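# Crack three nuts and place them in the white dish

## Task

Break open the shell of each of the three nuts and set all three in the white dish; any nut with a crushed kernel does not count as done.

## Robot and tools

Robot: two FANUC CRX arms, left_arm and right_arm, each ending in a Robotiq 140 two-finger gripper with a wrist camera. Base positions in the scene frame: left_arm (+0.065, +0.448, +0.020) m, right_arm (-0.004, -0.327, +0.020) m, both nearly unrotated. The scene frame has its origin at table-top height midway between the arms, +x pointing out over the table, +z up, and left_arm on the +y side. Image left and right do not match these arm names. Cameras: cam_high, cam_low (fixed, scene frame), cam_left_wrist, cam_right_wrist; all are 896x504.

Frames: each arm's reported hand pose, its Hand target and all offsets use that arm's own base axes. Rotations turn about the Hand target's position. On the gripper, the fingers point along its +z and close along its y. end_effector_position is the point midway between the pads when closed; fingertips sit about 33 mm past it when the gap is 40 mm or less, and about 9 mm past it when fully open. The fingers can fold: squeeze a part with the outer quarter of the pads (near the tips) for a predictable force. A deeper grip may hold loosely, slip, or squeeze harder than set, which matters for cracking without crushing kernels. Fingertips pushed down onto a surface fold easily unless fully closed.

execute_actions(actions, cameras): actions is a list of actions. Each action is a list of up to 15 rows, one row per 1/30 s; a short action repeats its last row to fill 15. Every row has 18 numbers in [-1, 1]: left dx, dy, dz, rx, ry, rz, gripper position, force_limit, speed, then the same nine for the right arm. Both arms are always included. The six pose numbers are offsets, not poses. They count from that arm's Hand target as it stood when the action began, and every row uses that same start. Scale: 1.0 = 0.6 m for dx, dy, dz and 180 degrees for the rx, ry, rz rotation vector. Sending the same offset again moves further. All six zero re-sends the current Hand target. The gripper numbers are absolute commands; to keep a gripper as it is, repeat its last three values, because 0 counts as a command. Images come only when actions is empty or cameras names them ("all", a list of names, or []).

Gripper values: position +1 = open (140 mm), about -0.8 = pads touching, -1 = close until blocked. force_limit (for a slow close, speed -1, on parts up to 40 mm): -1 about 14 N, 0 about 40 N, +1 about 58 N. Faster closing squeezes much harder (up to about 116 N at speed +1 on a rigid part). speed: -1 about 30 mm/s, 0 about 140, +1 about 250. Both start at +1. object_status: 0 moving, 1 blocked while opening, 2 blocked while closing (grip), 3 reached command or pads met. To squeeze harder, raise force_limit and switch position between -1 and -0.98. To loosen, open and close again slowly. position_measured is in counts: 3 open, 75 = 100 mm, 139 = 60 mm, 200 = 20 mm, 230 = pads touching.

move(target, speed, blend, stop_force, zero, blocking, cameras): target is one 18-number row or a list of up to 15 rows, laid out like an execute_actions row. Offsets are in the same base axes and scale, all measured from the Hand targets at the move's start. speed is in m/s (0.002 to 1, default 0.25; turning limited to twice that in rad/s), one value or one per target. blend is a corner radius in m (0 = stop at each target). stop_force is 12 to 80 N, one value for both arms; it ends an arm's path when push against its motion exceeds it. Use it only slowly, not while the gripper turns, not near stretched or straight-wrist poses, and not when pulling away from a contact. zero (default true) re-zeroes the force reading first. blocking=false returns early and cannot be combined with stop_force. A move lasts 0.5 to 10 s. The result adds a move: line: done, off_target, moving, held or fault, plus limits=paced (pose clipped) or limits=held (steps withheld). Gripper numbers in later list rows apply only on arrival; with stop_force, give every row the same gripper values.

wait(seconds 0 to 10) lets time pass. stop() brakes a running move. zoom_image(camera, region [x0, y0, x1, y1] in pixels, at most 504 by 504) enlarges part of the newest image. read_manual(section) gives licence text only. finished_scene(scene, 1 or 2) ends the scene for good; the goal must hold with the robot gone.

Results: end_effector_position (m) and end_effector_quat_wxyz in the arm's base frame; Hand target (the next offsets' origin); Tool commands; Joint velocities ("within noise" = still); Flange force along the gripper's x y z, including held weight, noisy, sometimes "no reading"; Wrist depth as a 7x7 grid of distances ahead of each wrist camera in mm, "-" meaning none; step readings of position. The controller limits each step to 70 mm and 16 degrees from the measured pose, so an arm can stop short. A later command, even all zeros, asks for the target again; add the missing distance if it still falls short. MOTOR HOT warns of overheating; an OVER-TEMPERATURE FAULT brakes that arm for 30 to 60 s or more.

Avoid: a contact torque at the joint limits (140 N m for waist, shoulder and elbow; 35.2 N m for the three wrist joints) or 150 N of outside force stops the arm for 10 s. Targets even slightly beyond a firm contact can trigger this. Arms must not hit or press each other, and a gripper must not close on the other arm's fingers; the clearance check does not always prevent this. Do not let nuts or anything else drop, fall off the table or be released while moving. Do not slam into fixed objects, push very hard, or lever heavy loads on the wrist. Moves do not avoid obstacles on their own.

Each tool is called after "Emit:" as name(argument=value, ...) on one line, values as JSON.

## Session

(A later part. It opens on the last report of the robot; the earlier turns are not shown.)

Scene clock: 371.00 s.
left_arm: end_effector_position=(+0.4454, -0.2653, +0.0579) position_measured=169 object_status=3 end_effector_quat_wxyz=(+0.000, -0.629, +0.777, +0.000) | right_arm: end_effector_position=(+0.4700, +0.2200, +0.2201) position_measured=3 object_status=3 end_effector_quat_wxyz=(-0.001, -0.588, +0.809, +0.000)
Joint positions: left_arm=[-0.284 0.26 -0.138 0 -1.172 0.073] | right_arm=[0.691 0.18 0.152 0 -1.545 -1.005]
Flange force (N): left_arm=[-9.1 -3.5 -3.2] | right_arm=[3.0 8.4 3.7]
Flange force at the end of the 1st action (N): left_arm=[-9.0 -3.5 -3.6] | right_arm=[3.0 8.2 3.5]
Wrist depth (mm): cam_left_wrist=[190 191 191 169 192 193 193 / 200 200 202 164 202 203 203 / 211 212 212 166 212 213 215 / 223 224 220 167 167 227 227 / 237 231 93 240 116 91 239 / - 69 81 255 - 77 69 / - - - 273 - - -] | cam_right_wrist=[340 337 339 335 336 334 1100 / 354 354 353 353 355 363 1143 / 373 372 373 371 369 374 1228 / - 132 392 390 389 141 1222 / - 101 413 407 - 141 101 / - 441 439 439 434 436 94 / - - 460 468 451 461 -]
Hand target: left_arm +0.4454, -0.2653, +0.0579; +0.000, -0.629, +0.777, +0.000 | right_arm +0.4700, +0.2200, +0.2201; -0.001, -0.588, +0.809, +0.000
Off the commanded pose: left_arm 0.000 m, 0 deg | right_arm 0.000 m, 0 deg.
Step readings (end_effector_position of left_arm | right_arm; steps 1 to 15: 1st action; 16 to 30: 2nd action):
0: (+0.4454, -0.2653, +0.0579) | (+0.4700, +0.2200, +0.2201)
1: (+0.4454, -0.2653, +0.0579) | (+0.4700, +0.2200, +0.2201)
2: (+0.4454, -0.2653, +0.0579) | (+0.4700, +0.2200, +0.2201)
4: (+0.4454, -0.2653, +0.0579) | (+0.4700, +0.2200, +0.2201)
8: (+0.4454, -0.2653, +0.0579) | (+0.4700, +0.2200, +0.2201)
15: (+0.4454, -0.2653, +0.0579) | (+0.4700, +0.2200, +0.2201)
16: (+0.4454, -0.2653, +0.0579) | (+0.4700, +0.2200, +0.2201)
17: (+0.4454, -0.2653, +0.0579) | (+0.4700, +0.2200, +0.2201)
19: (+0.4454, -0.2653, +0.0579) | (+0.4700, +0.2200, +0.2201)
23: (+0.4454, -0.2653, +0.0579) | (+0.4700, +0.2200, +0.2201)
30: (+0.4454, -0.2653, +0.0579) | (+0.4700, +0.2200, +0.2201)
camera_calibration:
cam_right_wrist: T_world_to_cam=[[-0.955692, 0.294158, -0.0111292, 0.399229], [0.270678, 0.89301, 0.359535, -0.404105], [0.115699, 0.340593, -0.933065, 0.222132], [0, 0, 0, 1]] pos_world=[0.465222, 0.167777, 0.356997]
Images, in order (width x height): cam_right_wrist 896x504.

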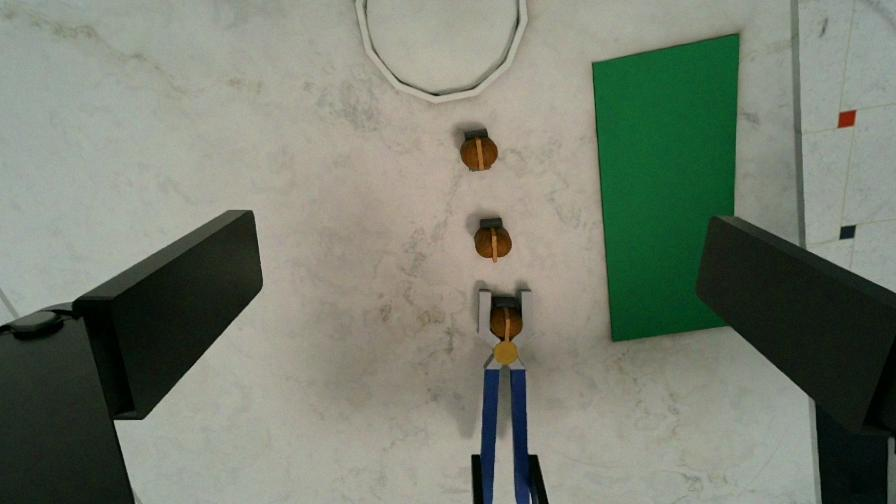

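Emit:
execute_actions(actions=[[[0,0,0,0,0,0,-0.34,-1,-1,0,0,0,0,0,0,1,-1,0]],[[0,0,0,0,0,0,-0.34,-1,-1,0,0,0,0,0,0,1,-1,0]]])

Emit:
execute_actions(actions=[[[0,0,0,0,0,0,-0.36,-1,-1,0,0,0,0,0,0,1,-1,0]],[[0,0,0,0,0,0,-0.36,-1,-1,0,0,0,0,0,0,1,-1,0]]], cameras=["cam_right_wrist"])

Emit:
zoom_image(camera="cam_right_wrist", region=[455, 280, 555, 380])

Scene clock: 377.93 s.
left_arm: end_effector_position=(+0.4454, -0.2653, +0.0579) position_measured=172 object_status=3 end_effector_quat_wxyz=(+0.000, -0.629, +0.777, +0.000) | right_arm: end_effector_position=(+0.4700, +0.2200, +0.2201) position_measured=3 object_status=3 end_effector_quat_wxyz=(-0.001, -0.588, +0.809, +0.000)
Joint positions: left_arm=[-0.284 0.26 -0.138 0 -1.172 0.073] | right_arm=[0.691 0.18 0.152 0 -1.545 -1.005]
Flange force (N): left_arm=[-10.2 -4.3 -3.7] | right_arm=[3.4 9.2 4.1]
Flange force at the end of the 1st action (N): left_arm=[-10.2 -4.0 -3.3] | right_arm=[2.7 8.4 3.1]
Wrist depth (mm): cam_left_wrist=[190 193 191 169 192 193 193 / 200 200 201 164 202 203 203 / 211 211 212 166 213 213 215 / 223 224 222 167 166 227 228 / 237 232 93 239 95 89 242 / - 68 79 256 - 72 68 / - - - 274 - - -] | cam_right_wrist=[340 339 339 332 335 335 1090 / 356 360 354 350 348 - 1143 / 373 371 371 369 369 385 1200 / - 132 390 390 387 140 1245 / - 115 415 411 417 140 101 / - 421 436 436 434 427 94 / - 496 467 465 454 - -]
Hand target: left_arm +0.4454, -0.2653, +0.0579; +0.000, -0.629, +0.777, +0.000 | right_arm +0.4700, +0.2200, +0.2201; -0.001, -0.588, +0.809, +0.000
Off the commanded pose: left_arm 0.000 m, 0 deg | right_arm 0.000 m, 0 deg.
Step readings (end_effector_position of left_arm | right_arm; steps 1 to 15: 1st action; 16 to 30: 2nd action):
0: (+0.4454, -0.2653, +0.0579) | (+0.4700, +0.2200, +0.2201)
1: (+0.4454, -0.2653, +0.0579) | (+0.4700, +0.2200, +0.2201)
2: (+0.4454, -0.2653, +0.0579) | (+0.4700, +0.2200, +0.2201)
4: (+0.4454, -0.2653, +0.0579) | (+0.4700, +0.2200, +0.2201)
8: (+0.4454, -0.2653, +0.0579) | (+0.4700, +0.2200, +0.2201)
15: (+0.4454, -0.2653, +0.0579) | (+0.4700, +0.2200, +0.2201)
16: (+0.4454, -0.2653, +0.0579) | (+0.4700, +0.2200, +0.2201)
17: (+0.4454, -0.2653, +0.0579) | (+0.4700, +0.2200, +0.2201)
19: (+0.4454, -0.2653, +0.0579) | (+0.4700, +0.2200, +0.2201)
23: (+0.4454, -0.2653, +0.0579) | (+0.4700, +0.2200, +0.2201)
30: (+0.4454, -0.2653, +0.0579) | (+0.4700, +0.2200, +0.2201)

Scene clock: 379.13 s.
left_arm: end_effector_position=(+0.4454, -0.2653, +0.0579) position_measured=174 object_status=3 end_effector_quat_wxyz=(+0.000, -0.629, +0.777, +0.000) | right_arm: end_effector_position=(+0.4700, +0.2200, +0.2201) position_measured=3 object_status=3 end_effector_quat_wxyz=(-0.001, -0.588, +0.809, +0.000)
Joint positions: left_arm=[-0.284 0.26 -0.138 0 -1.172 0.073] | right_arm=[0.691 0.18 0.152 0 -1.545 -1.005]
Flange force (N): left_arm=[-10.6 -4.4 -3.6] | right_arm=[3.3 9.1 3.6]
Flange force at the end of the 1st action (N): left_arm=[-10.5 -3.7 -3.7] | right_arm=[3.0 8.1 4.0]
Wrist depth (mm): cam_left_wrist=[190 190 191 173 192 193 193 / 200 200 201 164 203 203 203 / 211 212 213 166 213 214 215 / 224 223 222 167 221 227 228 / 237 232 93 239 89 89 242 / - 67 78 253 - 71 68 / - - - 274 - - -] | cam_right_wrist=[340 340 339 335 336 335 1086 / - 353 352 351 357 350 1123 / - 372 372 372 371 368 1173 / 393 132 392 390 389 141 1234 / - 123 412 413 413 141 101 / - 436 438 - - 430 94 / - 468 461 473 456 466 -]
Hand target: left_arm +0.4454, -0.2653, +0.0579; +0.000, -0.629, +0.777, +0.000 | right_arm +0.4700, +0.2200, +0.2201; -0.001, -0.588, +0.809, +0.000
Off the commanded pose: left_arm 0.000 m, 0 deg | right_arm 0.000 m, 0 deg.
Step readings (end_effector_position of left_arm | right_arm; steps 1 to 15: 1st action; 16 to 30: 2nd action):
0: (+0.4454, -0.2653, +0.0579) | (+0.4700, +0.2200, +0.2201)
1: (+0.4454, -0.2653, +0.0579) | (+0.4700, +0.2200, +0.2201)
2: (+0.4454, -0.2653, +0.0579) | (+0.4700, +0.2200, +0.2201)
4: (+0.4454, -0.2653, +0.0579) | (+0.4700, +0.2200, +0.2201)
8: (+0.4454, -0.2653, +0.0579) | (+0.4700, +0.2200, +0.2201)
15: (+0.4454, -0.2653, +0.0579) | (+0.4700, +0.2200, +0.2201)
16: (+0.4454, -0.2653, +0.0579) | (+0.4700, +0.2200, +0.2201)
17: (+0.4454, -0.2653, +0.0579) | (+0.4700, +0.2200, +0.2201)
19: (+0.4454, -0.2653, +0.0579) | (+0.4700, +0.2200, +0.2201)
23: (+0.4454, -0.2653, +0.0579) | (+0.4700, +0.2200, +0.2201)
30: (+0.4454, -0.2653, +0.0579) | (+0.4700, +0.2200, +0.2201)
camera_calibration:
cam_right_wrist: T_world_to_cam=[[-0.955692, 0.294158, -0.0111292, 0.399229], [0.270678, 0.89301, 0.359535, -0.404105], [0.115699, 0.340593, -0.933065, 0.222132], [0, 0, 0, 1]] pos_world=[0.465222, 0.167777, 0.356997]
Images, in order (width x height): cam_right_wrist 896x504.

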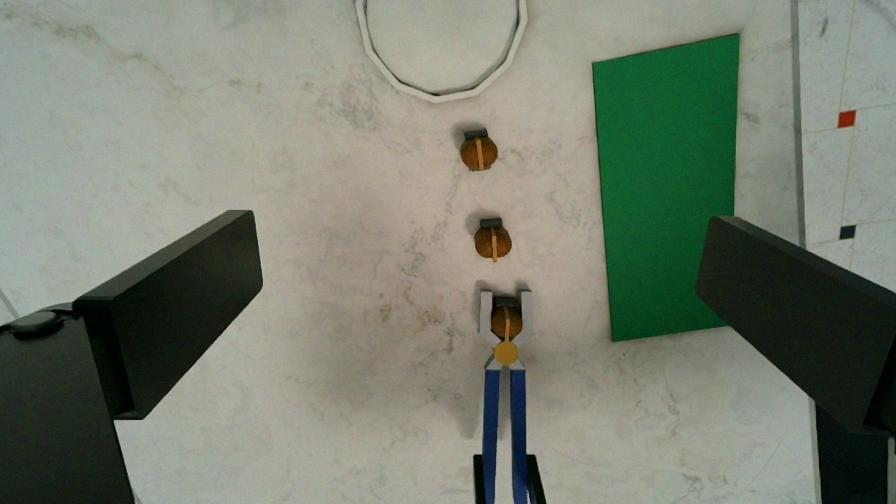

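Scaled by 5.040 from the camera's 896x504 image, which has a finer 1280x720 frame.

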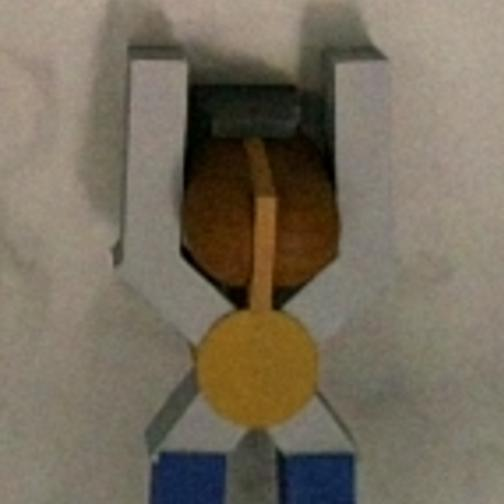

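Emit:
execute_actions(actions=[[[0,0,0,0,0,0,-0.38,-1,-1,0,0,0,0,0,0,1,-1,0]],[[0,0,0,0,0,0,-0.38,-1,-1,0,0,0,0,0,0,1,-1,0]]], cameras=["cam_right_wrist"])

Emit:
zoom_image(camera="cam_right_wrist", region=[455, 280, 555, 380])

Scene clock: 386.67 s.
left_arm: end_effector_position=(+0.4454, -0.2653, +0.0579) position_measured=177 object_status=3 end_effector_quat_wxyz=(+0.000, -0.629, +0.777, +0.000) | right_arm: end_effector_position=(+0.4700, +0.2200, +0.2201) position_measured=3 object_status=3 end_effector_quat_wxyz=(-0.001, -0.588, +0.809, +0.000)
Joint positions: left_arm=[-0.284 0.26 -0.138 0 -1.172 0.073] | right_arm=[0.691 0.18 0.152 0 -1.545 -1.005]
Flange force (N): left_arm=[-13.1 -4.9 -4.6] | right_arm=[2.7 7.8 3.2]
Flange force at the end of the 1st action (N): left_arm=[-13.2 -4.2 -4.1] | right_arm=[2.9 8.5 3.6]
Wrist depth (mm): cam_left_wrist=[190 191 191 173 191 192 192 / 200 200 201 164 202 203 203 / 211 211 213 166 213 214 215 / 224 224 221 167 220 226 228 / 237 232 94 240 95 89 242 / - 66 76 256 - 74 252 / - - - 274 - - -] | cam_right_wrist=[339 338 336 331 335 338 1104 / 355 361 350 353 - 347 1163 / 379 371 369 372 - 367 1211 / 388 132 392 385 386 140 1263 / - 114 415 408 400 140 101 / - 106 442 432 434 436 94 / - 469 463 - 460 461 -]
Hand target: left_arm +0.4454, -0.2653, +0.0579; +0.000, -0.629, +0.777, +0.000 | right_arm +0.4700, +0.2200, +0.2201; -0.001, -0.588, +0.809, +0.000
Off the commanded pose: left_arm 0.000 m, 0 deg | right_arm 0.000 m, 0 deg.
Step readings (end_effector_position of left_arm | right_arm; steps 1 to 15: 1st action; 16 to 30: 2nd action):
0: (+0.4454, -0.2653, +0.0579) | (+0.4700, +0.2200, +0.2201)
1: (+0.4454, -0.2653, +0.0579) | (+0.4700, +0.2200, +0.2201)
2: (+0.4454, -0.2653, +0.0579) | (+0.4700, +0.2200, +0.2201)
4: (+0.4454, -0.2653, +0.0579) | (+0.4700, +0.2200, +0.2201)
8: (+0.4454, -0.2653, +0.0579) | (+0.4700, +0.2200, +0.2201)
15: (+0.4454, -0.2653, +0.0579) | (+0.4700, +0.2200, +0.2201)
16: (+0.4454, -0.2653, +0.0579) | (+0.4700, +0.2200, +0.2201)
17: (+0.4454, -0.2653, +0.0579) | (+0.4700, +0.2200, +0.2201)
19: (+0.4454, -0.2653, +0.0579) | (+0.4700, +0.2200, +0.2201)
23: (+0.4454, -0.2653, +0.0579) | (+0.4700, +0.2200, +0.2201)
30: (+0.4454, -0.2653, +0.0579) | (+0.4700, +0.2200, +0.2201)
camera_calibration:
cam_right_wrist: T_world_to_cam=[[-0.955692, 0.294158, -0.0111292, 0.399229], [0.270678, 0.89301, 0.359535, -0.404105], [0.115699, 0.340593, -0.933065, 0.222132], [0, 0, 0, 1]] pos_world=[0.465222, 0.167777, 0.356997]
Images, in order (width x height): cam_right_wrist 896x504.

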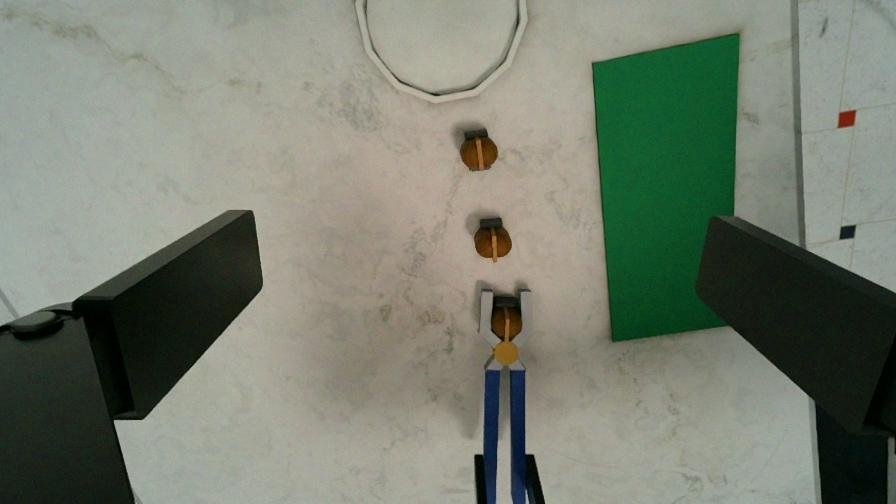

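Scaled by 5.040 from the camera's 896x504 image, which has a finer 1280x720 frame.

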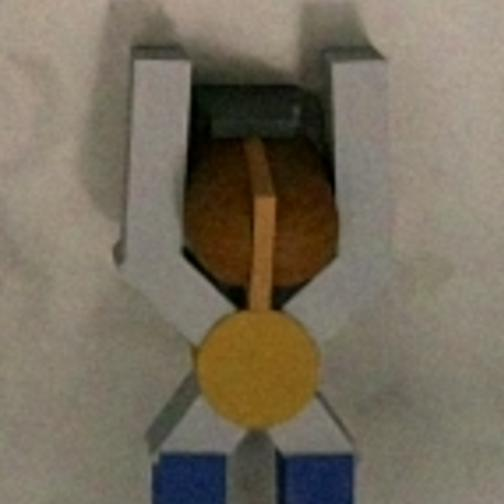

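Emit:
execute_actions(actions=[[[0,0,0,0,0,0,-0.2,-1,-1,0,0,0,0,0,0,1,-1,0]],[[0,0,0,0,0,0,-0.03,-1,-1,0,0,0,0,0,0,1,-1,0]],[[0,0,0,0,0,0,-0.03,-1,-1,0,0,0,0,0,0,1,-1,0]]], cameras=["cam_right_wrist"])

Emit:
zoom_image(camera="cam_right_wrist", region=[455, 280, 555, 380])

Scene clock: 393.40 s.
left_arm: end_effector_position=(+0.4454, -0.2654, +0.0579) position_measured=132 object_status=3 end_effector_quat_wxyz=(+0.000, -0.629, +0.777, +0.000) | right_arm: end_effector_position=(+0.4700, +0.2200, +0.2201) position_measured=3 object_status=3 end_effector_quat_wxyz=(-0.001, -0.588, +0.809, +0.000)
Joint positions: left_arm=[-0.284 0.26 -0.138 0 -1.172 0.073] | right_arm=[0.691 0.18 0.152 0 -1.545 -1.005]
Flange force (N): left_arm=[1.4 -4.1 -0.1] | right_arm=[2.8 8.1 3.0]
Flange force at the end of the 1st action (N): left_arm=[1.1 -3.8 0.9] | right_arm=[2.9 8.1 3.7]
Flange force at the end of the 2nd action (N): left_arm=[1.4 -3.5 -0.1] | right_arm=[3.4 8.7 3.6]
Wrist depth (mm): cam_left_wrist=[190 191 192 188 192 192 193 / 200 200 202 198 202 203 203 / 211 212 212 210 212 214 215 / 223 224 149 223 163 227 228 / 234 88 88 240 140 91 236 / - 70 251 256 256 - 67 / - 68 - 272 274 - -] | cam_right_wrist=[339 337 339 332 341 336 1081 / 354 353 353 351 351 - 1133 / 373 370 374 372 362 365 1205 / 388 132 391 390 396 141 1282 / - 107 413 396 404 150 101 / - 447 442 429 443 437 94 / - 465 460 462 459 465 -]
Hand target: left_arm +0.4454, -0.2653, +0.0579; +0.000, -0.629, +0.777, +0.000 | right_arm +0.4700, +0.2200, +0.2201; -0.001, -0.588, +0.809, +0.000
Off the commanded pose: left_arm 0.000 m, 0 deg | right_arm 0.000 m, 0 deg.
Step readings (end_effector_position of left_arm | right_arm; steps 1 to 15: 1st action; 16 to 30: 2nd action; 31 to 45: 3rd action):
0: (+0.4454, -0.2653, +0.0579) | (+0.4700, +0.2200, +0.2201)
1: (+0.4454, -0.2653, +0.0579) | (+0.4700, +0.2200, +0.2201)
2: (+0.4454, -0.2654, +0.0579) | (+0.4700, +0.2200, +0.2201)
4: (+0.4453, -0.2655, +0.0579) | (+0.4700, +0.2200, +0.2201)
8: (+0.4453, -0.2655, +0.0579) | (+0.4700, +0.2200, +0.2201)
15: (+0.4454, -0.2654, +0.0579) | (+0.4700, +0.2200, +0.2201)
16: (+0.4454, -0.2654, +0.0579) | (+0.4700, +0.2200, +0.2201)
17: (+0.4454, -0.2654, +0.0579) | (+0.4700, +0.2200, +0.2201)
19: (+0.4454, -0.2654, +0.0579) | (+0.4700, +0.2200, +0.2201)
23: (+0.4454, -0.2654, +0.0579) | (+0.4700, +0.2200, +0.2201)
30: (+0.4454, -0.2654, +0.0579) | (+0.4700, +0.2200, +0.2201)
31: (+0.4454, -0.2654, +0.0579) | (+0.4700, +0.2200, +0.2201)
32: (+0.4454, -0.2654, +0.0579) | (+0.4700, +0.2200, +0.2201)
34: (+0.4454, -0.2654, +0.0579) | (+0.4700, +0.2200, +0.2201)
38: (+0.4454, -0.2654, +0.0579) | (+0.4700, +0.2200, +0.2201)
45: (+0.4454, -0.2654, +0.0579) | (+0.4700, +0.2200, +0.2201)
camera_calibration:
cam_right_wrist: T_world_to_cam=[[-0.955692, 0.294158, -0.0111292, 0.399229], [0.270678, 0.89301, 0.359535, -0.404105], [0.115699, 0.340593, -0.933065, 0.222132], [0, 0, 0, 1]] pos_world=[0.465222, 0.167777, 0.356997]
Images, in order (width x height): cam_right_wrist 896x504.

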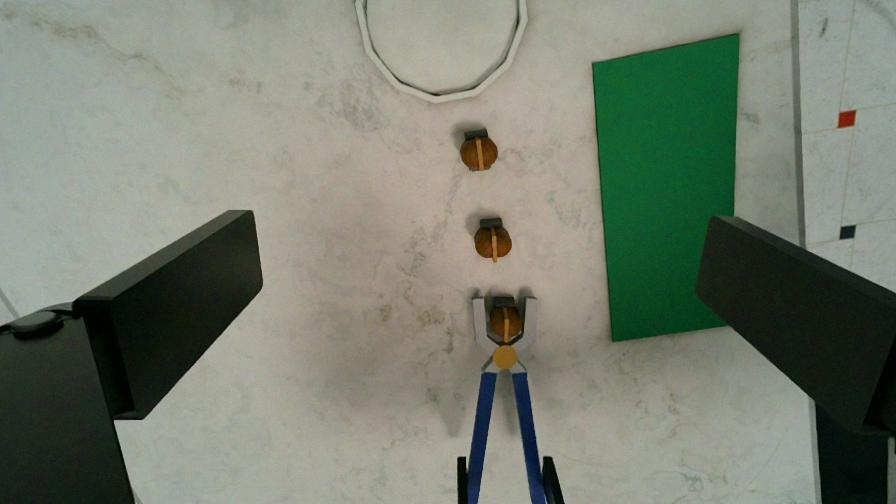

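Scaled by 5.040 from the camera's 896x504 image, which has a finer 1280x720 frame.

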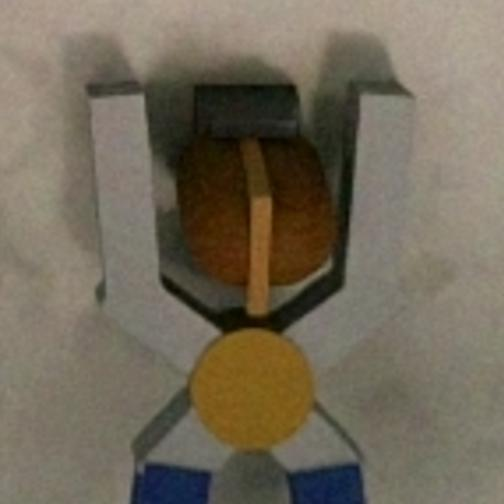

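Emit:
zoom_image(camera="cam_right_wrist", region=[480, 295, 530, 345])

Emit:
zoom_image(camera="cam_right_wrist", region=[468, 215, 518, 265])

Scaled by 10.080 from the camera's 896x504 image, which has a finer 1280x720 frame.

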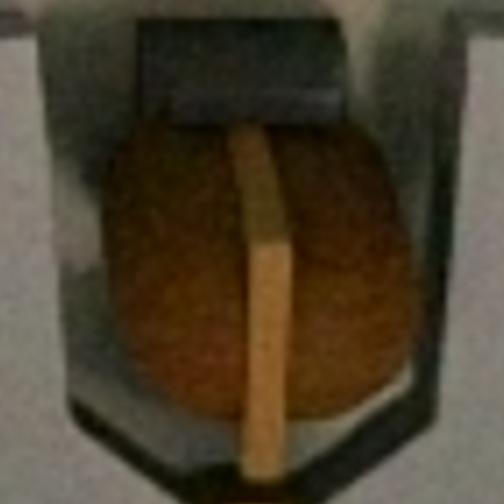

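Scaled by 10.080 from the camera's 896x504 image, which has a finer 1280x720 frame.

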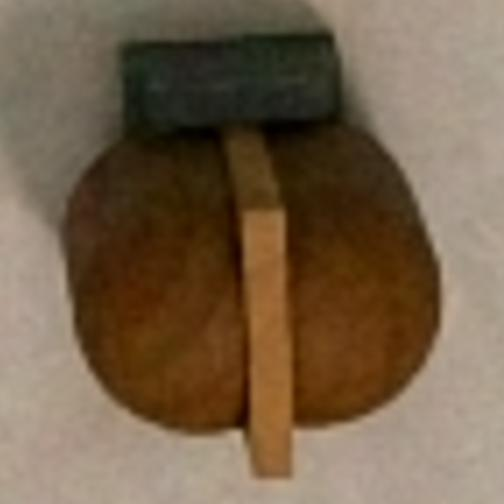

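Emit:
execute_actions(actions=[[[0,0,0,0,0,0,-0.3,-1,-1,0,0,0,0,0,0,1,-1,0]],[[0,0,0,0,0,0,-0.36,-1,-1,0,0,0,0,0,0,1,-1,0]],[[0,0,0,0,0,0,-0.38,-1,-1,0,0,0,0,0,0,1,-1,0]],[[0,0,0,0,0,0,-0.38,-1,-1,0,0,0,0,0,0,1,-1,0]]])

Emit:
execute_actions(actions=[[[0,0,0,0,0,0,-0.395,-1,-1,0,0,0,0,0,0,1,-1,0]],[[0,0,0,0,0,0,-0.395,-1,-1,0,0,0,0,0,0,1,-1,0]]])

Emit:
execute_actions(actions=[[[0,0,0,0,0,0,-0.2,-1,-1,0,0,0,0,0,0,1,-1,0]],[[0,0,0,0,0,0,-0.03,-1,-1,0,0,0,0,0,0,1,-1,0]],[[0,0,0,0,0,0,-0.03,-1,-1,0,0,0,0,0,0,1,-1,0]]], cameras=["cam_right_wrist"])

Emit:
zoom_image(camera="cam_right_wrist", region=[480, 295, 530, 345])

Scene clock: 417.13 s.
left_arm: end_effector_position=(+0.4454, -0.2653, +0.0579) position_measured=177 object_status=3 end_effector_quat_wxyz=(+0.000, -0.629, +0.777, +0.000) | right_arm: end_effector_position=(+0.4700, +0.2200, +0.2201) position_measured=3 object_status=3 end_effector_quat_wxyz=(-0.001, -0.588, +0.809, +0.000)
Joint positions: left_arm=[-0.284 0.26 -0.138 0 -1.172 0.073] | right_arm=[0.691 0.18 0.152 0 -1.545 -1.005]
Flange force (N): left_arm=[-1.2 -4.3 -0.7] | right_arm=[3.4 8.0 3.1]
Flange force at the end of the 1st action (N): left_arm=[1.2 -4.1 0.3] | right_arm=[3.0 8.3 3.8]
Flange force at the end of the 2nd action (N): left_arm=[1.5 -4.6 0.4] | right_arm=[3.1 8.7 3.4]
Flange force at the end of the 3rd action (N): left_arm=[-1.2 -4.3 -1.2] | right_arm=[2.7 7.8 3.3]
Wrist depth (mm): cam_left_wrist=[190 189 191 173 192 193 193 / 200 200 201 164 202 203 203 / 211 212 212 166 213 214 215 / 224 224 222 167 221 227 227 / 238 232 94 240 95 89 242 / - 66 76 254 - 74 252 / - - - 273 - - -] | cam_right_wrist=[339 343 336 - 337 334 1081 / 354 356 352 354 351 351 1148 / 373 373 373 373 390 - 1189 / - 132 387 392 - 140 1263 / - 122 418 415 409 132 101 / - 437 438 437 433 442 94 / - 463 452 459 457 464 -]
Hand target: left_arm +0.4454, -0.2653, +0.0579; +0.000, -0.629, +0.777, +0.000 | right_arm +0.4700, +0.2200, +0.2201; -0.001, -0.588, +0.809, +0.000
Off the commanded pose: left_arm 0.000 m, 0 deg | right_arm 0.000 m, 0 deg.
Step readings (end_effector_position of left_arm | right_arm; steps 1 to 15: 1st action; 16 to 30: 2nd action; 31 to 45: 3rd action; 46 to 60: 4th action):
0: (+0.4454, -0.2653, +0.0579) | (+0.4700, +0.2200, +0.2201)
1: (+0.4454, -0.2653, +0.0579) | (+0.4700, +0.2200, +0.2201)
2: (+0.4454, -0.2653, +0.0579) | (+0.4700, +0.2200, +0.2201)
4: (+0.4454, -0.2653, +0.0579) | (+0.4700, +0.2200, +0.2201)
8: (+0.4454, -0.2653, +0.0579) | (+0.4700, +0.2200, +0.2201)
15: (+0.4454, -0.2653, +0.0579) | (+0.4700, +0.2200, +0.2201)
16: (+0.4454, -0.2653, +0.0579) | (+0.4700, +0.2200, +0.2201)
17: (+0.4454, -0.2653, +0.0579) | (+0.4700, +0.2200, +0.2201)
19: (+0.4454, -0.2653, +0.0579) | (+0.4700, +0.2200, +0.2201)
23: (+0.4454, -0.2653, +0.0579) | (+0.4700, +0.2200, +0.2201)
30: (+0.4454, -0.2653, +0.0579) | (+0.4700, +0.2200, +0.2201)
31: (+0.4454, -0.2653, +0.0579) | (+0.4700, +0.2200, +0.2201)
32: (+0.4454, -0.2653, +0.0579) | (+0.4700, +0.2200, +0.2201)
34: (+0.4454, -0.2653, +0.0579) | (+0.4700, +0.2200, +0.2201)
38: (+0.4454, -0.2653, +0.0579) | (+0.4700, +0.2200, +0.2201)
45: (+0.4454, -0.2653, +0.0579) | (+0.4700, +0.2200, +0.2201)
46: (+0.4454, -0.2653, +0.0579) | (+0.4700, +0.2200, +0.2201)
47: (+0.4454, -0.2653, +0.0579) | (+0.4700, +0.2200, +0.2201)
49: (+0.4454, -0.2653, +0.0579) | (+0.4700, +0.2200, +0.2201)
53: (+0.4454, -0.2653, +0.0579) | (+0.4700, +0.2200, +0.2201)
60: (+0.4454, -0.2653, +0.0579) | (+0.4700, +0.2200, +0.2201)

Scene clock: 418.33 s.
left_arm: end_effector_position=(+0.4454, -0.2653, +0.0579) position_measured=179 object_status=3 end_effector_quat_wxyz=(+0.000, -0.629, +0.777, +0.000) | right_arm: end_effector_position=(+0.4700, +0.2200, +0.2201) position_measured=3 object_status=3 end_effector_quat_wxyz=(-0.001, -0.588, +0.809, +0.000)
Joint positions: left_arm=[-0.284 0.26 -0.138 0 -1.172 0.073] | right_arm=[0.691 0.18 0.152 0 -1.545 -1.005]
Flange force (N): left_arm=[-6.4 -3.6 -2.6] | right_arm=[2.8 7.6 3.4]
Flange force at the end of the 1st action (N): left_arm=[-6.6 -3.3 -2.7] | right_arm=[2.4 7.7 3.4]
Wrist depth (mm): cam_left_wrist=[190 190 190 173 193 192 193 / 199 201 201 164 202 203 203 / 211 213 212 166 213 215 214 / 224 224 222 168 221 226 227 / 238 232 94 239 95 89 242 / - 66 - 255 - 73 252 / - - - 274 - - -] | cam_right_wrist=[338 333 342 340 338 335 1100 / 355 359 354 351 353 - 1138 / 372 371 368 379 373 - 1195 / 388 132 - 389 394 140 1234 / - 107 401 395 413 131 101 / - 432 444 445 438 - 94 / - - 468 463 461 460 -]
Hand target: left_arm +0.4454, -0.2653, +0.0579; +0.000, -0.629, +0.777, +0.000 | right_arm +0.4700, +0.2200, +0.2201; -0.001, -0.588, +0.809, +0.000
Off the commanded pose: left_arm 0.000 m, 0 deg | right_arm 0.000 m, 0 deg.
Step readings (end_effector_position of left_arm | right_arm; steps 1 to 15: 1st action; 16 to 30: 2nd action):
0: (+0.4454, -0.2653, +0.0579) | (+0.4700, +0.2200, +0.2201)
1: (+0.4454, -0.2653, +0.0579) | (+0.4700, +0.2200, +0.2201)
2: (+0.4454, -0.2653, +0.0579) | (+0.4700, +0.2200, +0.2201)
4: (+0.4454, -0.2653, +0.0579) | (+0.4700, +0.2200, +0.2201)
8: (+0.4454, -0.2653, +0.0579) | (+0.4700, +0.2200, +0.2201)
15: (+0.4454, -0.2653, +0.0579) | (+0.4700, +0.2200, +0.2201)
16: (+0.4454, -0.2653, +0.0579) | (+0.4700, +0.2200, +0.2201)
17: (+0.4454, -0.2653, +0.0579) | (+0.4700, +0.2200, +0.2201)
19: (+0.4454, -0.2653, +0.0579) | (+0.4700, +0.2200, +0.2201)
23: (+0.4454, -0.2653, +0.0579) | (+0.4700, +0.2200, +0.2201)
30: (+0.4454, -0.2653, +0.0579) | (+0.4700, +0.2200, +0.2201)

Scene clock: 420.03 s.
left_arm: end_effector_position=(+0.4454, -0.2653, +0.0579) position_measured=132 object_status=3 end_effector_quat_wxyz=(+0.000, -0.629, +0.777, +0.000) | right_arm: end_effector_position=(+0.4700, +0.2200, +0.2201) position_measured=3 object_status=3 end_effector_quat_wxyz=(-0.001, -0.588, +0.809, +0.000)
Joint positions: left_arm=[-0.284 0.26 -0.138 0 -1.172 0.073] | right_arm=[0.691 0.18 0.152 0 -1.545 -1.005]
Flange force (N): left_arm=[1.2 -3.8 0.2] | right_arm=[3.8 8.3 3.6]
Flange force at the end of the 1st action (N): left_arm=[1.4 -3.8 0.1] | right_arm=[3.1 8.0 3.4]
Flange force at the end of the 2nd action (N): left_arm=[1.4 -4.5 0.1] | right_arm=[2.8 8.7 3.5]
Wrist depth (mm): cam_left_wrist=[190 190 191 174 192 192 193 / 200 200 201 198 202 203 203 / 211 212 212 211 212 214 214 / 224 224 149 223 164 226 228 / 235 88 88 240 140 91 236 / - 70 251 255 256 - 67 / - 68 - 274 275 - -] | cam_right_wrist=[340 337 338 - 340 335 1095 / 356 354 352 355 357 348 1128 / 372 373 371 370 365 369 1189 / 388 132 386 382 392 141 1240 / - 123 415 418 410 132 101 / - 429 427 437 432 429 94 / - 468 464 466 455 474 -]
Hand target: left_arm +0.4454, -0.2653, +0.0579; +0.000, -0.629, +0.777, +0.000 | right_arm +0.4700, +0.2200, +0.2201; -0.001, -0.588, +0.809, +0.000
Off the commanded pose: left_arm 0.000 m, 0 deg | right_arm 0.000 m, 0 deg.
Step readings (end_effector_position of left_arm | right_arm; steps 1 to 15: 1st action; 16 to 30: 2nd action; 31 to 45: 3rd action):
0: (+0.4454, -0.2653, +0.0579) | (+0.4700, +0.2200, +0.2201)
1: (+0.4454, -0.2653, +0.0579) | (+0.4700, +0.2200, +0.2201)
2: (+0.4454, -0.2653, +0.0579) | (+0.4700, +0.2200, +0.2201)
4: (+0.4454, -0.2653, +0.0579) | (+0.4700, +0.2200, +0.2201)
8: (+0.4454, -0.2653, +0.0579) | (+0.4700, +0.2200, +0.2201)
15: (+0.4454, -0.2653, +0.0579) | (+0.4700, +0.2200, +0.2201)
16: (+0.4454, -0.2653, +0.0579) | (+0.4700, +0.2200, +0.2201)
17: (+0.4454, -0.2653, +0.0579) | (+0.4700, +0.2200, +0.2201)
19: (+0.4454, -0.2653, +0.0579) | (+0.4700, +0.2200, +0.2201)
23: (+0.4454, -0.2653, +0.0579) | (+0.4700, +0.2200, +0.2201)
30: (+0.4454, -0.2653, +0.0579) | (+0.4700, +0.2200, +0.2201)
31: (+0.4454, -0.2653, +0.0579) | (+0.4700, +0.2200, +0.2201)
32: (+0.4454, -0.2653, +0.0579) | (+0.4700, +0.2200, +0.2201)
34: (+0.4454, -0.2653, +0.0579) | (+0.4700, +0.2200, +0.2201)
38: (+0.4454, -0.2653, +0.0579) | (+0.4700, +0.2200, +0.2201)
45: (+0.4454, -0.2653, +0.0579) | (+0.4700, +0.2200, +0.2201)
camera_calibration:
cam_right_wrist: T_world_to_cam=[[-0.955692, 0.294158, -0.0111292, 0.399229], [0.270678, 0.89301, 0.359535, -0.404105], [0.115699, 0.340593, -0.933065, 0.222132], [0, 0, 0, 1]] pos_world=[0.465222, 0.167777, 0.356997]
Images, in order (width x height): cam_right_wrist 896x504.

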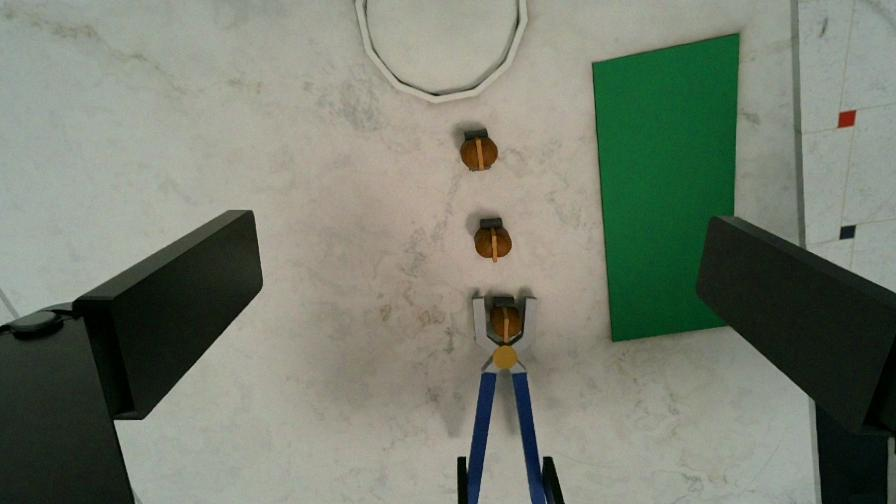

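Scaled by 10.080 from the camera's 896x504 image, which has a finer 1280x720 frame.

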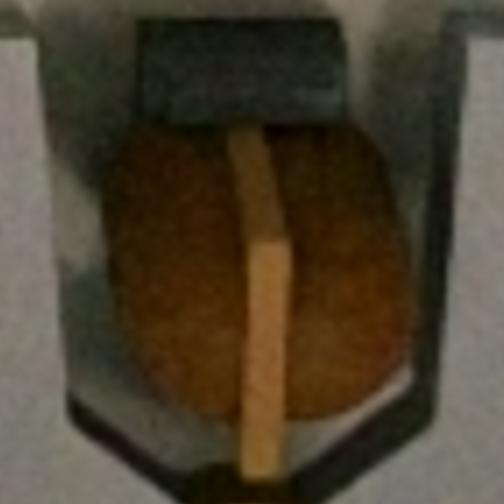

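Emit:
move(target=[[0.0173, 0.0815, 0, 0, 0, 0, -0.03, -1, -1, 0, 0, 0, 0, 0, 0, 1, -1, 0], [0.0174, 0.0817, 0, 0, 0, 0, -0.2, -1, -1, 0, 0, 0, 0, 0, 0, 1, -1, 0], [0.052, 0.2445, 0, 0, 0, 0, -0.2, -1, -1, 0, 0, 0, 0, 0, 0, 1, -1, 0]], speed=[0.04, 0.04, 0.08], cameras=["cam_right_wrist"])

Emit:
zoom_image(camera="cam_right_wrist", region=[470, 290, 540, 360])

Scene clock: 435.60 s.
left_arm: end_effector_position=(+0.4766, -0.1186, +0.0579) position_measured=154 object_status=3 end_effector_quat_wxyz=(+0.000, -0.629, +0.777, +0.000) | right_arm: end_effector_position=(+0.4700, +0.2200, +0.2201) position_measured=3 object_status=3 end_effector_quat_wxyz=(-0.001, -0.588, +0.809, +0.000)
Joint positions: left_arm=[0.024 0.196 -0.218 0 -1.157 -0.234] | right_arm=[0.691 0.18 0.152 0 -1.545 -1.005]
Flange force (N): left_arm=[-0.3 -3.7 -0.1] | right_arm=[3.7 8.7 3.5]
Wrist depth (mm): cam_left_wrist=[190 190 191 166 192 193 193 / 200 201 201 200 202 203 204 / 211 211 212 208 212 214 215 / 224 224 219 169 161 227 228 / 237 83 93 240 116 89 239 / - 69 - 255 - - 67 / - 70 - 274 - - -] | cam_right_wrist=[336 339 336 336 335 331 1086 / 359 357 355 353 344 349 1148 / 371 371 370 370 380 369 1222 / 389 132 389 393 394 140 1263 / - 114 414 414 413 141 101 / - 438 442 436 435 434 94 / - 463 472 497 463 465 -]
Hand target: left_arm +0.4766, -0.1186, +0.0579; +0.000, -0.629, +0.777, +0.000 | right_arm +0.4700, +0.2200, +0.2201; -0.001, -0.588, +0.809, +0.000
Off the commanded pose: left_arm 0.000 m, 0 deg | right_arm 0.000 m, 0 deg.
move: done
camera_calibration:
cam_right_wrist: T_world_to_cam=[[-0.955692, 0.294158, -0.0111292, 0.399229], [0.270678, 0.89301, 0.359535, -0.404105], [0.115699, 0.340593, -0.933065, 0.222132], [0, 0, 0, 1]] pos_world=[0.465222, 0.167777, 0.356997]
Images, in order (width x height): cam_right_wrist 896x504.

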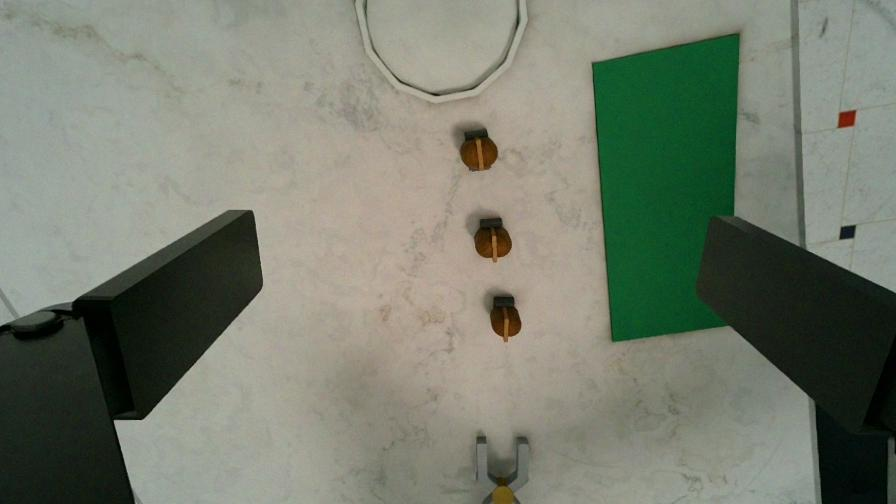

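Scaled by 7.200 from the camera's 896x504 image, which has a finer 1280x720 frame.

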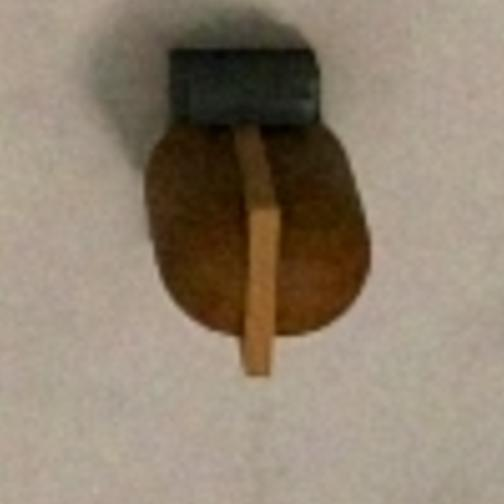

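Emit:
move(target=[[0, 0, 0, 0, 0, 0, -0.2, -1, -1, 0.0163, 0.2558, -0.2168, 0, 0, 0.0111, -0.08, -1, 0]], speed=0.15, cameras=["cam_right_wrist"])

Emit:
zoom_image(camera="cam_right_wrist", region=[320, 60, 640, 320])

Scene clock: 450.20 s.
left_arm: end_effector_position=(+0.4766, -0.1186, +0.0579) position_measured=154 object_status=3 end_effector_quat_wxyz=(+0.000, -0.629, +0.777, +0.000) | right_arm: end_effector_position=(+0.4797, +0.3735, +0.0900) position_measured=139 object_status=3 end_effector_quat_wxyz=(-0.001, -0.602, +0.799, +0.000)
Joint positions: left_arm=[0.024 0.196 -0.218 0.001 -1.157 -0.234] | right_arm=[0.877 0.45 0.197 0 -1.32 -1.156]
Flange force (N): left_arm=[-0.2 -3.7 0.0] | right_arm=[5.4 8.3 2.3]
Wrist depth (mm): cam_left_wrist=[190 190 191 166 192 193 193 / 200 200 201 199 202 203 203 / 212 212 212 209 212 214 215 / 224 225 220 169 161 227 228 / 237 83 93 240 116 89 239 / - 69 - 255 - - 67 / - 70 - 274 - - -] | cam_right_wrist=[221 220 219 219 220 219 218 / 231 231 231 229 228 228 228 / 243 242 242 240 241 240 239 / 255 256 133 255 149 254 252 / 266 87 83 268 261 89 90 / - 81 - 281 283 - 71 / - - - 274 300 - -]
Hand target: left_arm +0.4766, -0.1186, +0.0579; +0.000, -0.629, +0.777, +0.000 | right_arm +0.4797, +0.3735, +0.0900; -0.001, -0.602, +0.799, +0.000
Off the commanded pose: left_arm 0.000 m, 0 deg | right_arm 0.000 m, 0 deg.
move: done
camera_calibration:
cam_right_wrist: T_world_to_cam=[[-0.965347, 0.260736, -0.0110614, 0.379062], [0.23947, 0.901864, 0.359578, -0.485455], [0.103731, 0.344469, -0.933049, 0.0517064], [0, 0, 0, 1]] pos_world=[0.476815, 0.321168, 0.226997]
Images, in order (width x height): cam_right_wrist 896x504.

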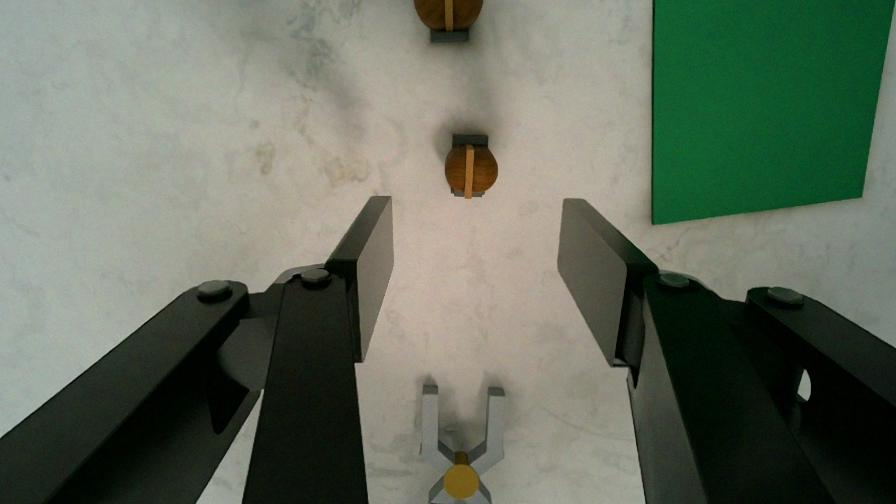

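Scaled by 1.575 from the camera's 896x504 image, which has a finer 1280x720 frame.

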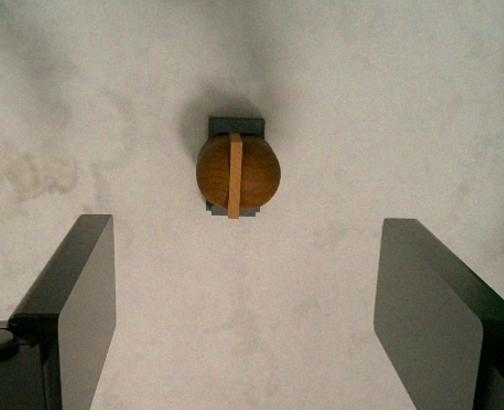

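Emit:
move(target=[[0, 0, 0, 0, 0, 0, -0.2, -1, -1, -0.0048, -0.0168, -0.0583, 0, 0, 0, -0.08, -1, 0]], speed=0.08, cameras=["cam_right_wrist"])

Emit:
zoom_image(camera="cam_right_wrist", region=[340, 100, 620, 300])

Scene clock: 481.23 s.
left_arm: end_effector_position=(+0.4766, -0.1186, +0.0579) position_measured=154 object_status=3 end_effector_quat_wxyz=(+0.000, -0.629, +0.777, +0.000) | right_arm: end_effector_position=(+0.4769, +0.3634, +0.0550) position_measured=139 object_status=3 end_effector_quat_wxyz=(-0.001, -0.602, +0.799, +0.000)
Joint positions: left_arm=[0.024 0.196 -0.218 0.001 -1.157 -0.234] | right_arm=[0.87 0.455 0.119 0 -1.237 -1.149]
Flange force (N): left_arm=[0.3 -4.7 -0.3] | right_arm=[6.4 8.5 1.4]
Wrist depth (mm): cam_left_wrist=[190 190 191 166 192 192 193 / 200 200 201 200 202 203 204 / 211 212 212 209 211 214 215 / 223 224 219 169 161 227 228 / 237 83 93 239 116 89 239 / - 69 - 255 - - 67 / - 70 - 274 - - -] | cam_right_wrist=[- 189 189 184 188 186 184 / 200 198 197 197 197 195 195 / 207 207 206 204 204 206 202 / 218 219 133 218 149 215 219 / 229 87 83 230 224 89 90 / - 81 - 244 243 - 71 / - - - 259 260 - -]
Hand target: left_arm +0.4766, -0.1186, +0.0579; +0.000, -0.629, +0.777, +0.000 | right_arm +0.4769, +0.3634, +0.0550; -0.001, -0.602, +0.799, +0.000
Off the commanded pose: left_arm 0.000 m, 0 deg | right_arm 0.000 m, 0 deg.
move: done
camera_calibration:
cam_right_wrist: T_world_to_cam=[[-0.965364, 0.260664, -0.0112189, 0.378666], [0.239355, 0.901919, 0.359514, -0.463042], [0.103831, 0.344377, -0.933072, 0.0228047], [0, 0, 0, 1]] pos_world=[0.474014, 0.311068, 0.191997]
Images, in order (width x height): cam_right_wrist 896x504.

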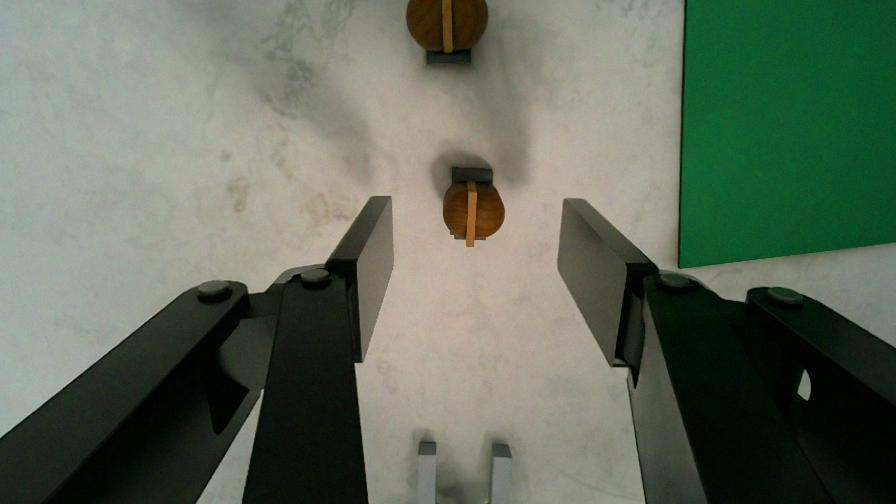

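Scaled by 1.800 from the camera's 896x504 image, which has a finer 1280x720 frame.

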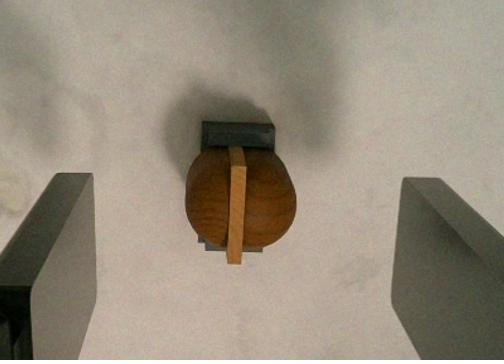

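Emit:
move(target=[[0, 0, 0, 0, 0, 0, -0.2, -1, -1, -0.0008, -0.0027, -0.0533, 0, 0, 0, -0.08, -1, -1]], speed=0.06, cameras=["cam_right_wrist"])

Emit:
zoom_image(camera="cam_right_wrist", region=[340, 150, 620, 350])

Scene clock: 491.50 s.
left_arm: end_effector_position=(+0.4766, -0.1186, +0.0579) position_measured=154 object_status=3 end_effector_quat_wxyz=(+0.000, -0.629, +0.777, +0.000) | right_arm: end_effector_position=(+0.4764, +0.3618, +0.0230) position_measured=139 object_status=3 end_effector_quat_wxyz=(-0.001, -0.602, +0.799, +0.000)
Joint positions: left_arm=[0.024 0.196 -0.218 0.001 -1.157 -0.234] | right_arm=[0.868 0.48 0.076 0 -1.169 -1.147]
Flange force (N): left_arm=[0.1 -4.5 -0.1] | right_arm=[5.4 7.9 0.4]
Wrist depth (mm): cam_left_wrist=[190 190 191 188 192 193 193 / 200 200 202 200 202 202 203 / 211 212 212 208 211 214 215 / 223 224 220 169 161 226 228 / 238 83 93 240 116 89 239 / - 69 - 256 - - 67 / - 70 - 274 - - -] | cam_right_wrist=[160 160 159 139 159 158 162 / 168 167 167 167 167 166 164 / 176 176 177 175 175 174 171 / 185 185 180 172 149 181 181 / 194 87 83 194 190 89 90 / - 81 - 206 205 - 71 / - - - 219 218 - -]
Hand target: left_arm +0.4766, -0.1186, +0.0579; +0.000, -0.629, +0.777, +0.000 | right_arm +0.4764, +0.3618, +0.0230; -0.001, -0.602, +0.799, +0.000
Off the commanded pose: left_arm 0.000 m, 0 deg | right_arm 0.000 m, 0 deg.
move: done
camera_calibration:
cam_right_wrist: T_world_to_cam=[[-0.965347, 0.260735, -0.0110617, 0.378186], [0.239469, 0.901864, 0.359578, -0.450021], [0.103731, 0.344469, -0.933049, -0.00643534], [0, 0, 0, 1]] pos_world=[0.473515, 0.309468, 0.159997]
Images, in order (width x height): cam_right_wrist 896x504.

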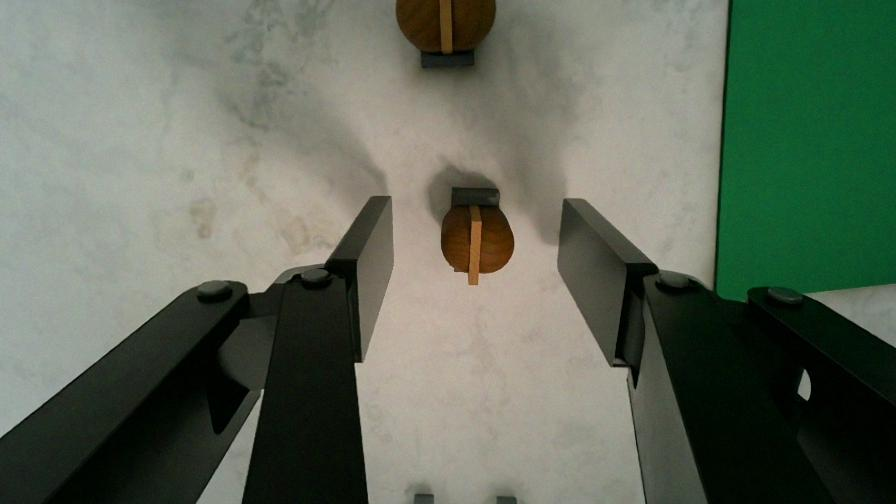

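Scaled by 1.800 from the camera's 896x504 image, which has a finer 1280x720 frame.

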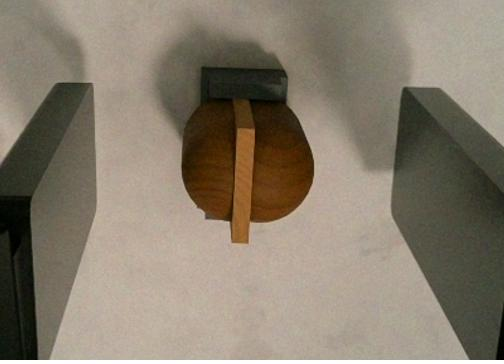

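Emit:
execute_actions(actions=[[[0,0,0,0,0,0,-0.2,-1,-1,0,0,0,0,0,0,-1,-1,-1]],[[0,0,0,0,0,0,-0.2,-1,-1,0,0,0,0,0,0,-1,-1,-1]],[[0,0,0,0,0,0,-0.2,-1,-1,0,0,0,0,0,0,-1,-1,-1]],[[0,0,0,0,0,0,-0.2,-1,-1,0,0,0,0,0,0,-1,-1,-1]],[[0,0,0,0,0,0,-0.2,-1,-1,0,0,0,0,0,0,-1,-1,-1]]], cameras=["cam_right_wrist"])

Emit:
zoom_image(camera="cam_right_wrist", region=[340, 150, 620, 350])

Scene clock: 504.03 s.
left_arm: end_effector_position=(+0.4766, -0.1186, +0.0579) position_measured=154 object_status=3 end_effector_quat_wxyz=(+0.000, -0.629, +0.777, +0.000) | right_arm: end_effector_position=(+0.4764, +0.3618, +0.0230) position_measured=194 object_status=2 end_effector_quat_wxyz=(-0.001, -0.602, +0.799, +0.000)
Joint positions: left_arm=[0.024 0.196 -0.218 0.001 -1.157 -0.234] | right_arm=[0.868 0.48 0.076 0 -1.169 -1.147]
Flange force (N): left_arm=[0.1 -3.9 0.3] | right_arm=[4.1 8.6 -3.2]
Flange force at the end of the 1st action (N): left_arm=[-0.3 -3.8 0.3] | right_arm=[4.6 7.0 0.6]
Flange force at the end of the 2nd action (N): left_arm=[0.3 -4.9 -0.5] | right_arm=[5.0 7.1 0.6]
Flange force at the end of the 3rd action (N): left_arm=[0.0 -3.4 -0.1] | right_arm=[5.2 8.4 -3.9]
Flange force at the end of the 4th action (N): left_arm=[-0.3 -4.0 0.5] | right_arm=[4.4 7.5 -3.5]
Wrist depth (mm): cam_left_wrist=[190 190 191 166 192 193 194 / 200 201 201 200 202 203 203 / 211 211 212 209 212 215 215 / 223 225 220 169 161 227 227 / 237 83 93 239 116 89 239 / - 69 - 256 - - 67 / - 70 - 274 - - -] | cam_right_wrist=[160 160 159 139 159 158 158 / 167 167 167 166 166 165 164 / 175 175 175 175 174 174 172 / 184 185 182 150 145 183 181 / 195 190 88 190 104 89 190 / - - - 206 - - - / - - - 219 - - -]
Hand target: left_arm +0.4766, -0.1186, +0.0579; +0.000, -0.629, +0.777, +0.000 | right_arm +0.4764, +0.3618, +0.0230; -0.001, -0.602, +0.799, +0.000
Off the commanded pose: left_arm 0.000 m, 0 deg | right_arm 0.000 m, 0 deg.
Step readings (end_effector_position of left_arm | right_arm; steps 1 to 15: 1st action; 16 to 30: 2nd action; 31 to 45: 3rd action; 46 to 60: 4th action; 61 to 75: 5th action):
0: (+0.4766, -0.1186, +0.0579) | (+0.4764, +0.3618, +0.0230)
1: (+0.4766, -0.1186, +0.0579) | (+0.4764, +0.3618, +0.0230)
2: (+0.4766, -0.1186, +0.0579) | (+0.4764, +0.3618, +0.0230)
4: (+0.4766, -0.1186, +0.0579) | (+0.4764, +0.3618, +0.0230)
8: (+0.4766, -0.1186, +0.0579) | (+0.4764, +0.3618, +0.0230)
15: (+0.4766, -0.1186, +0.0579) | (+0.4764, +0.3618, +0.0230)
16: (+0.4766, -0.1186, +0.0579) | (+0.4764, +0.3618, +0.0230)
17: (+0.4766, -0.1186, +0.0579) | (+0.4764, +0.3618, +0.0230)
19: (+0.4766, -0.1186, +0.0579) | (+0.4764, +0.3618, +0.0230)
23: (+0.4766, -0.1186, +0.0579) | (+0.4764, +0.3618, +0.0230)
30: (+0.4766, -0.1186, +0.0579) | (+0.4764, +0.3618, +0.0230)
31: (+0.4766, -0.1186, +0.0579) | (+0.4764, +0.3618, +0.0230)
32: (+0.4766, -0.1186, +0.0579) | (+0.4764, +0.3618, +0.0230)
34: (+0.4766, -0.1186, +0.0579) | (+0.4764, +0.3618, +0.0230)
38: (+0.4766, -0.1186, +0.0579) | (+0.4764, +0.3618, +0.0230)
45: (+0.4766, -0.1186, +0.0579) | (+0.4764, +0.3618, +0.0230)
46: (+0.4766, -0.1186, +0.0579) | (+0.4764, +0.3618, +0.0230)
47: (+0.4766, -0.1186, +0.0579) | (+0.4764, +0.3618, +0.0230)
49: (+0.4766, -0.1186, +0.0579) | (+0.4764, +0.3618, +0.0230)
53: (+0.4766, -0.1186, +0.0579) | (+0.4764, +0.3618, +0.0230)
60: (+0.4766, -0.1186, +0.0579) | (+0.4764, +0.3618, +0.0230)
61: (+0.4766, -0.1186, +0.0579) | (+0.4764, +0.3618, +0.0230)
62: (+0.4766, -0.1186, +0.0579) | (+0.4764, +0.3618, +0.0230)
64: (+0.4766, -0.1186, +0.0579) | (+0.4764, +0.3618, +0.0230)
68: (+0.4766, -0.1186, +0.0579) | (+0.4764, +0.3618, +0.0230)
75: (+0.4766, -0.1186, +0.0579) | (+0.4764, +0.3618, +0.0230)
camera_calibration:
cam_right_wrist: T_world_to_cam=[[-0.965364, 0.260664, -0.0112189, 0.378241], [0.239355, 0.901919, 0.359514, -0.449975], [0.103831, 0.344377, -0.933072, -0.0064507], [0, 0, 0, 1]] pos_world=[0.473514, 0.309468, 0.159997]
Images, in order (width x height): cam_right_wrist 896x504.

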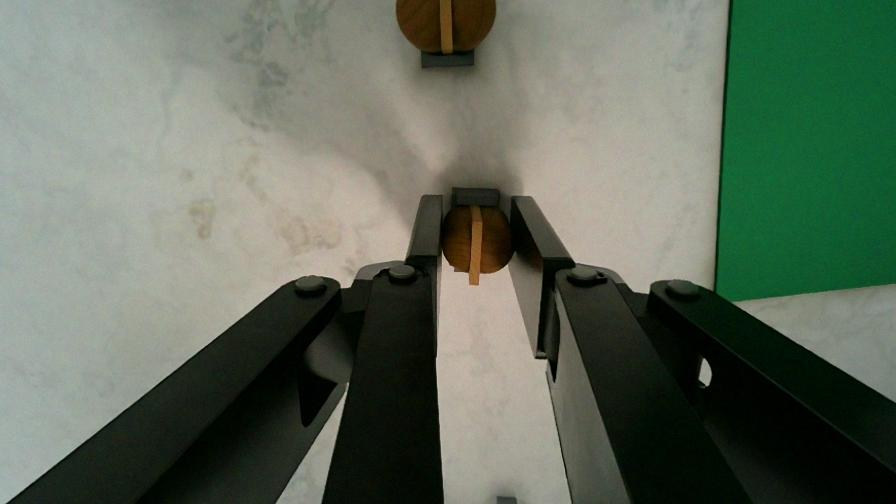

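Scaled by 1.800 from the camera's 896x504 image, which has a finer 1280x720 frame.

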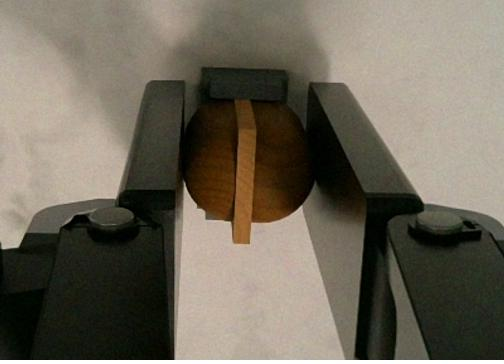

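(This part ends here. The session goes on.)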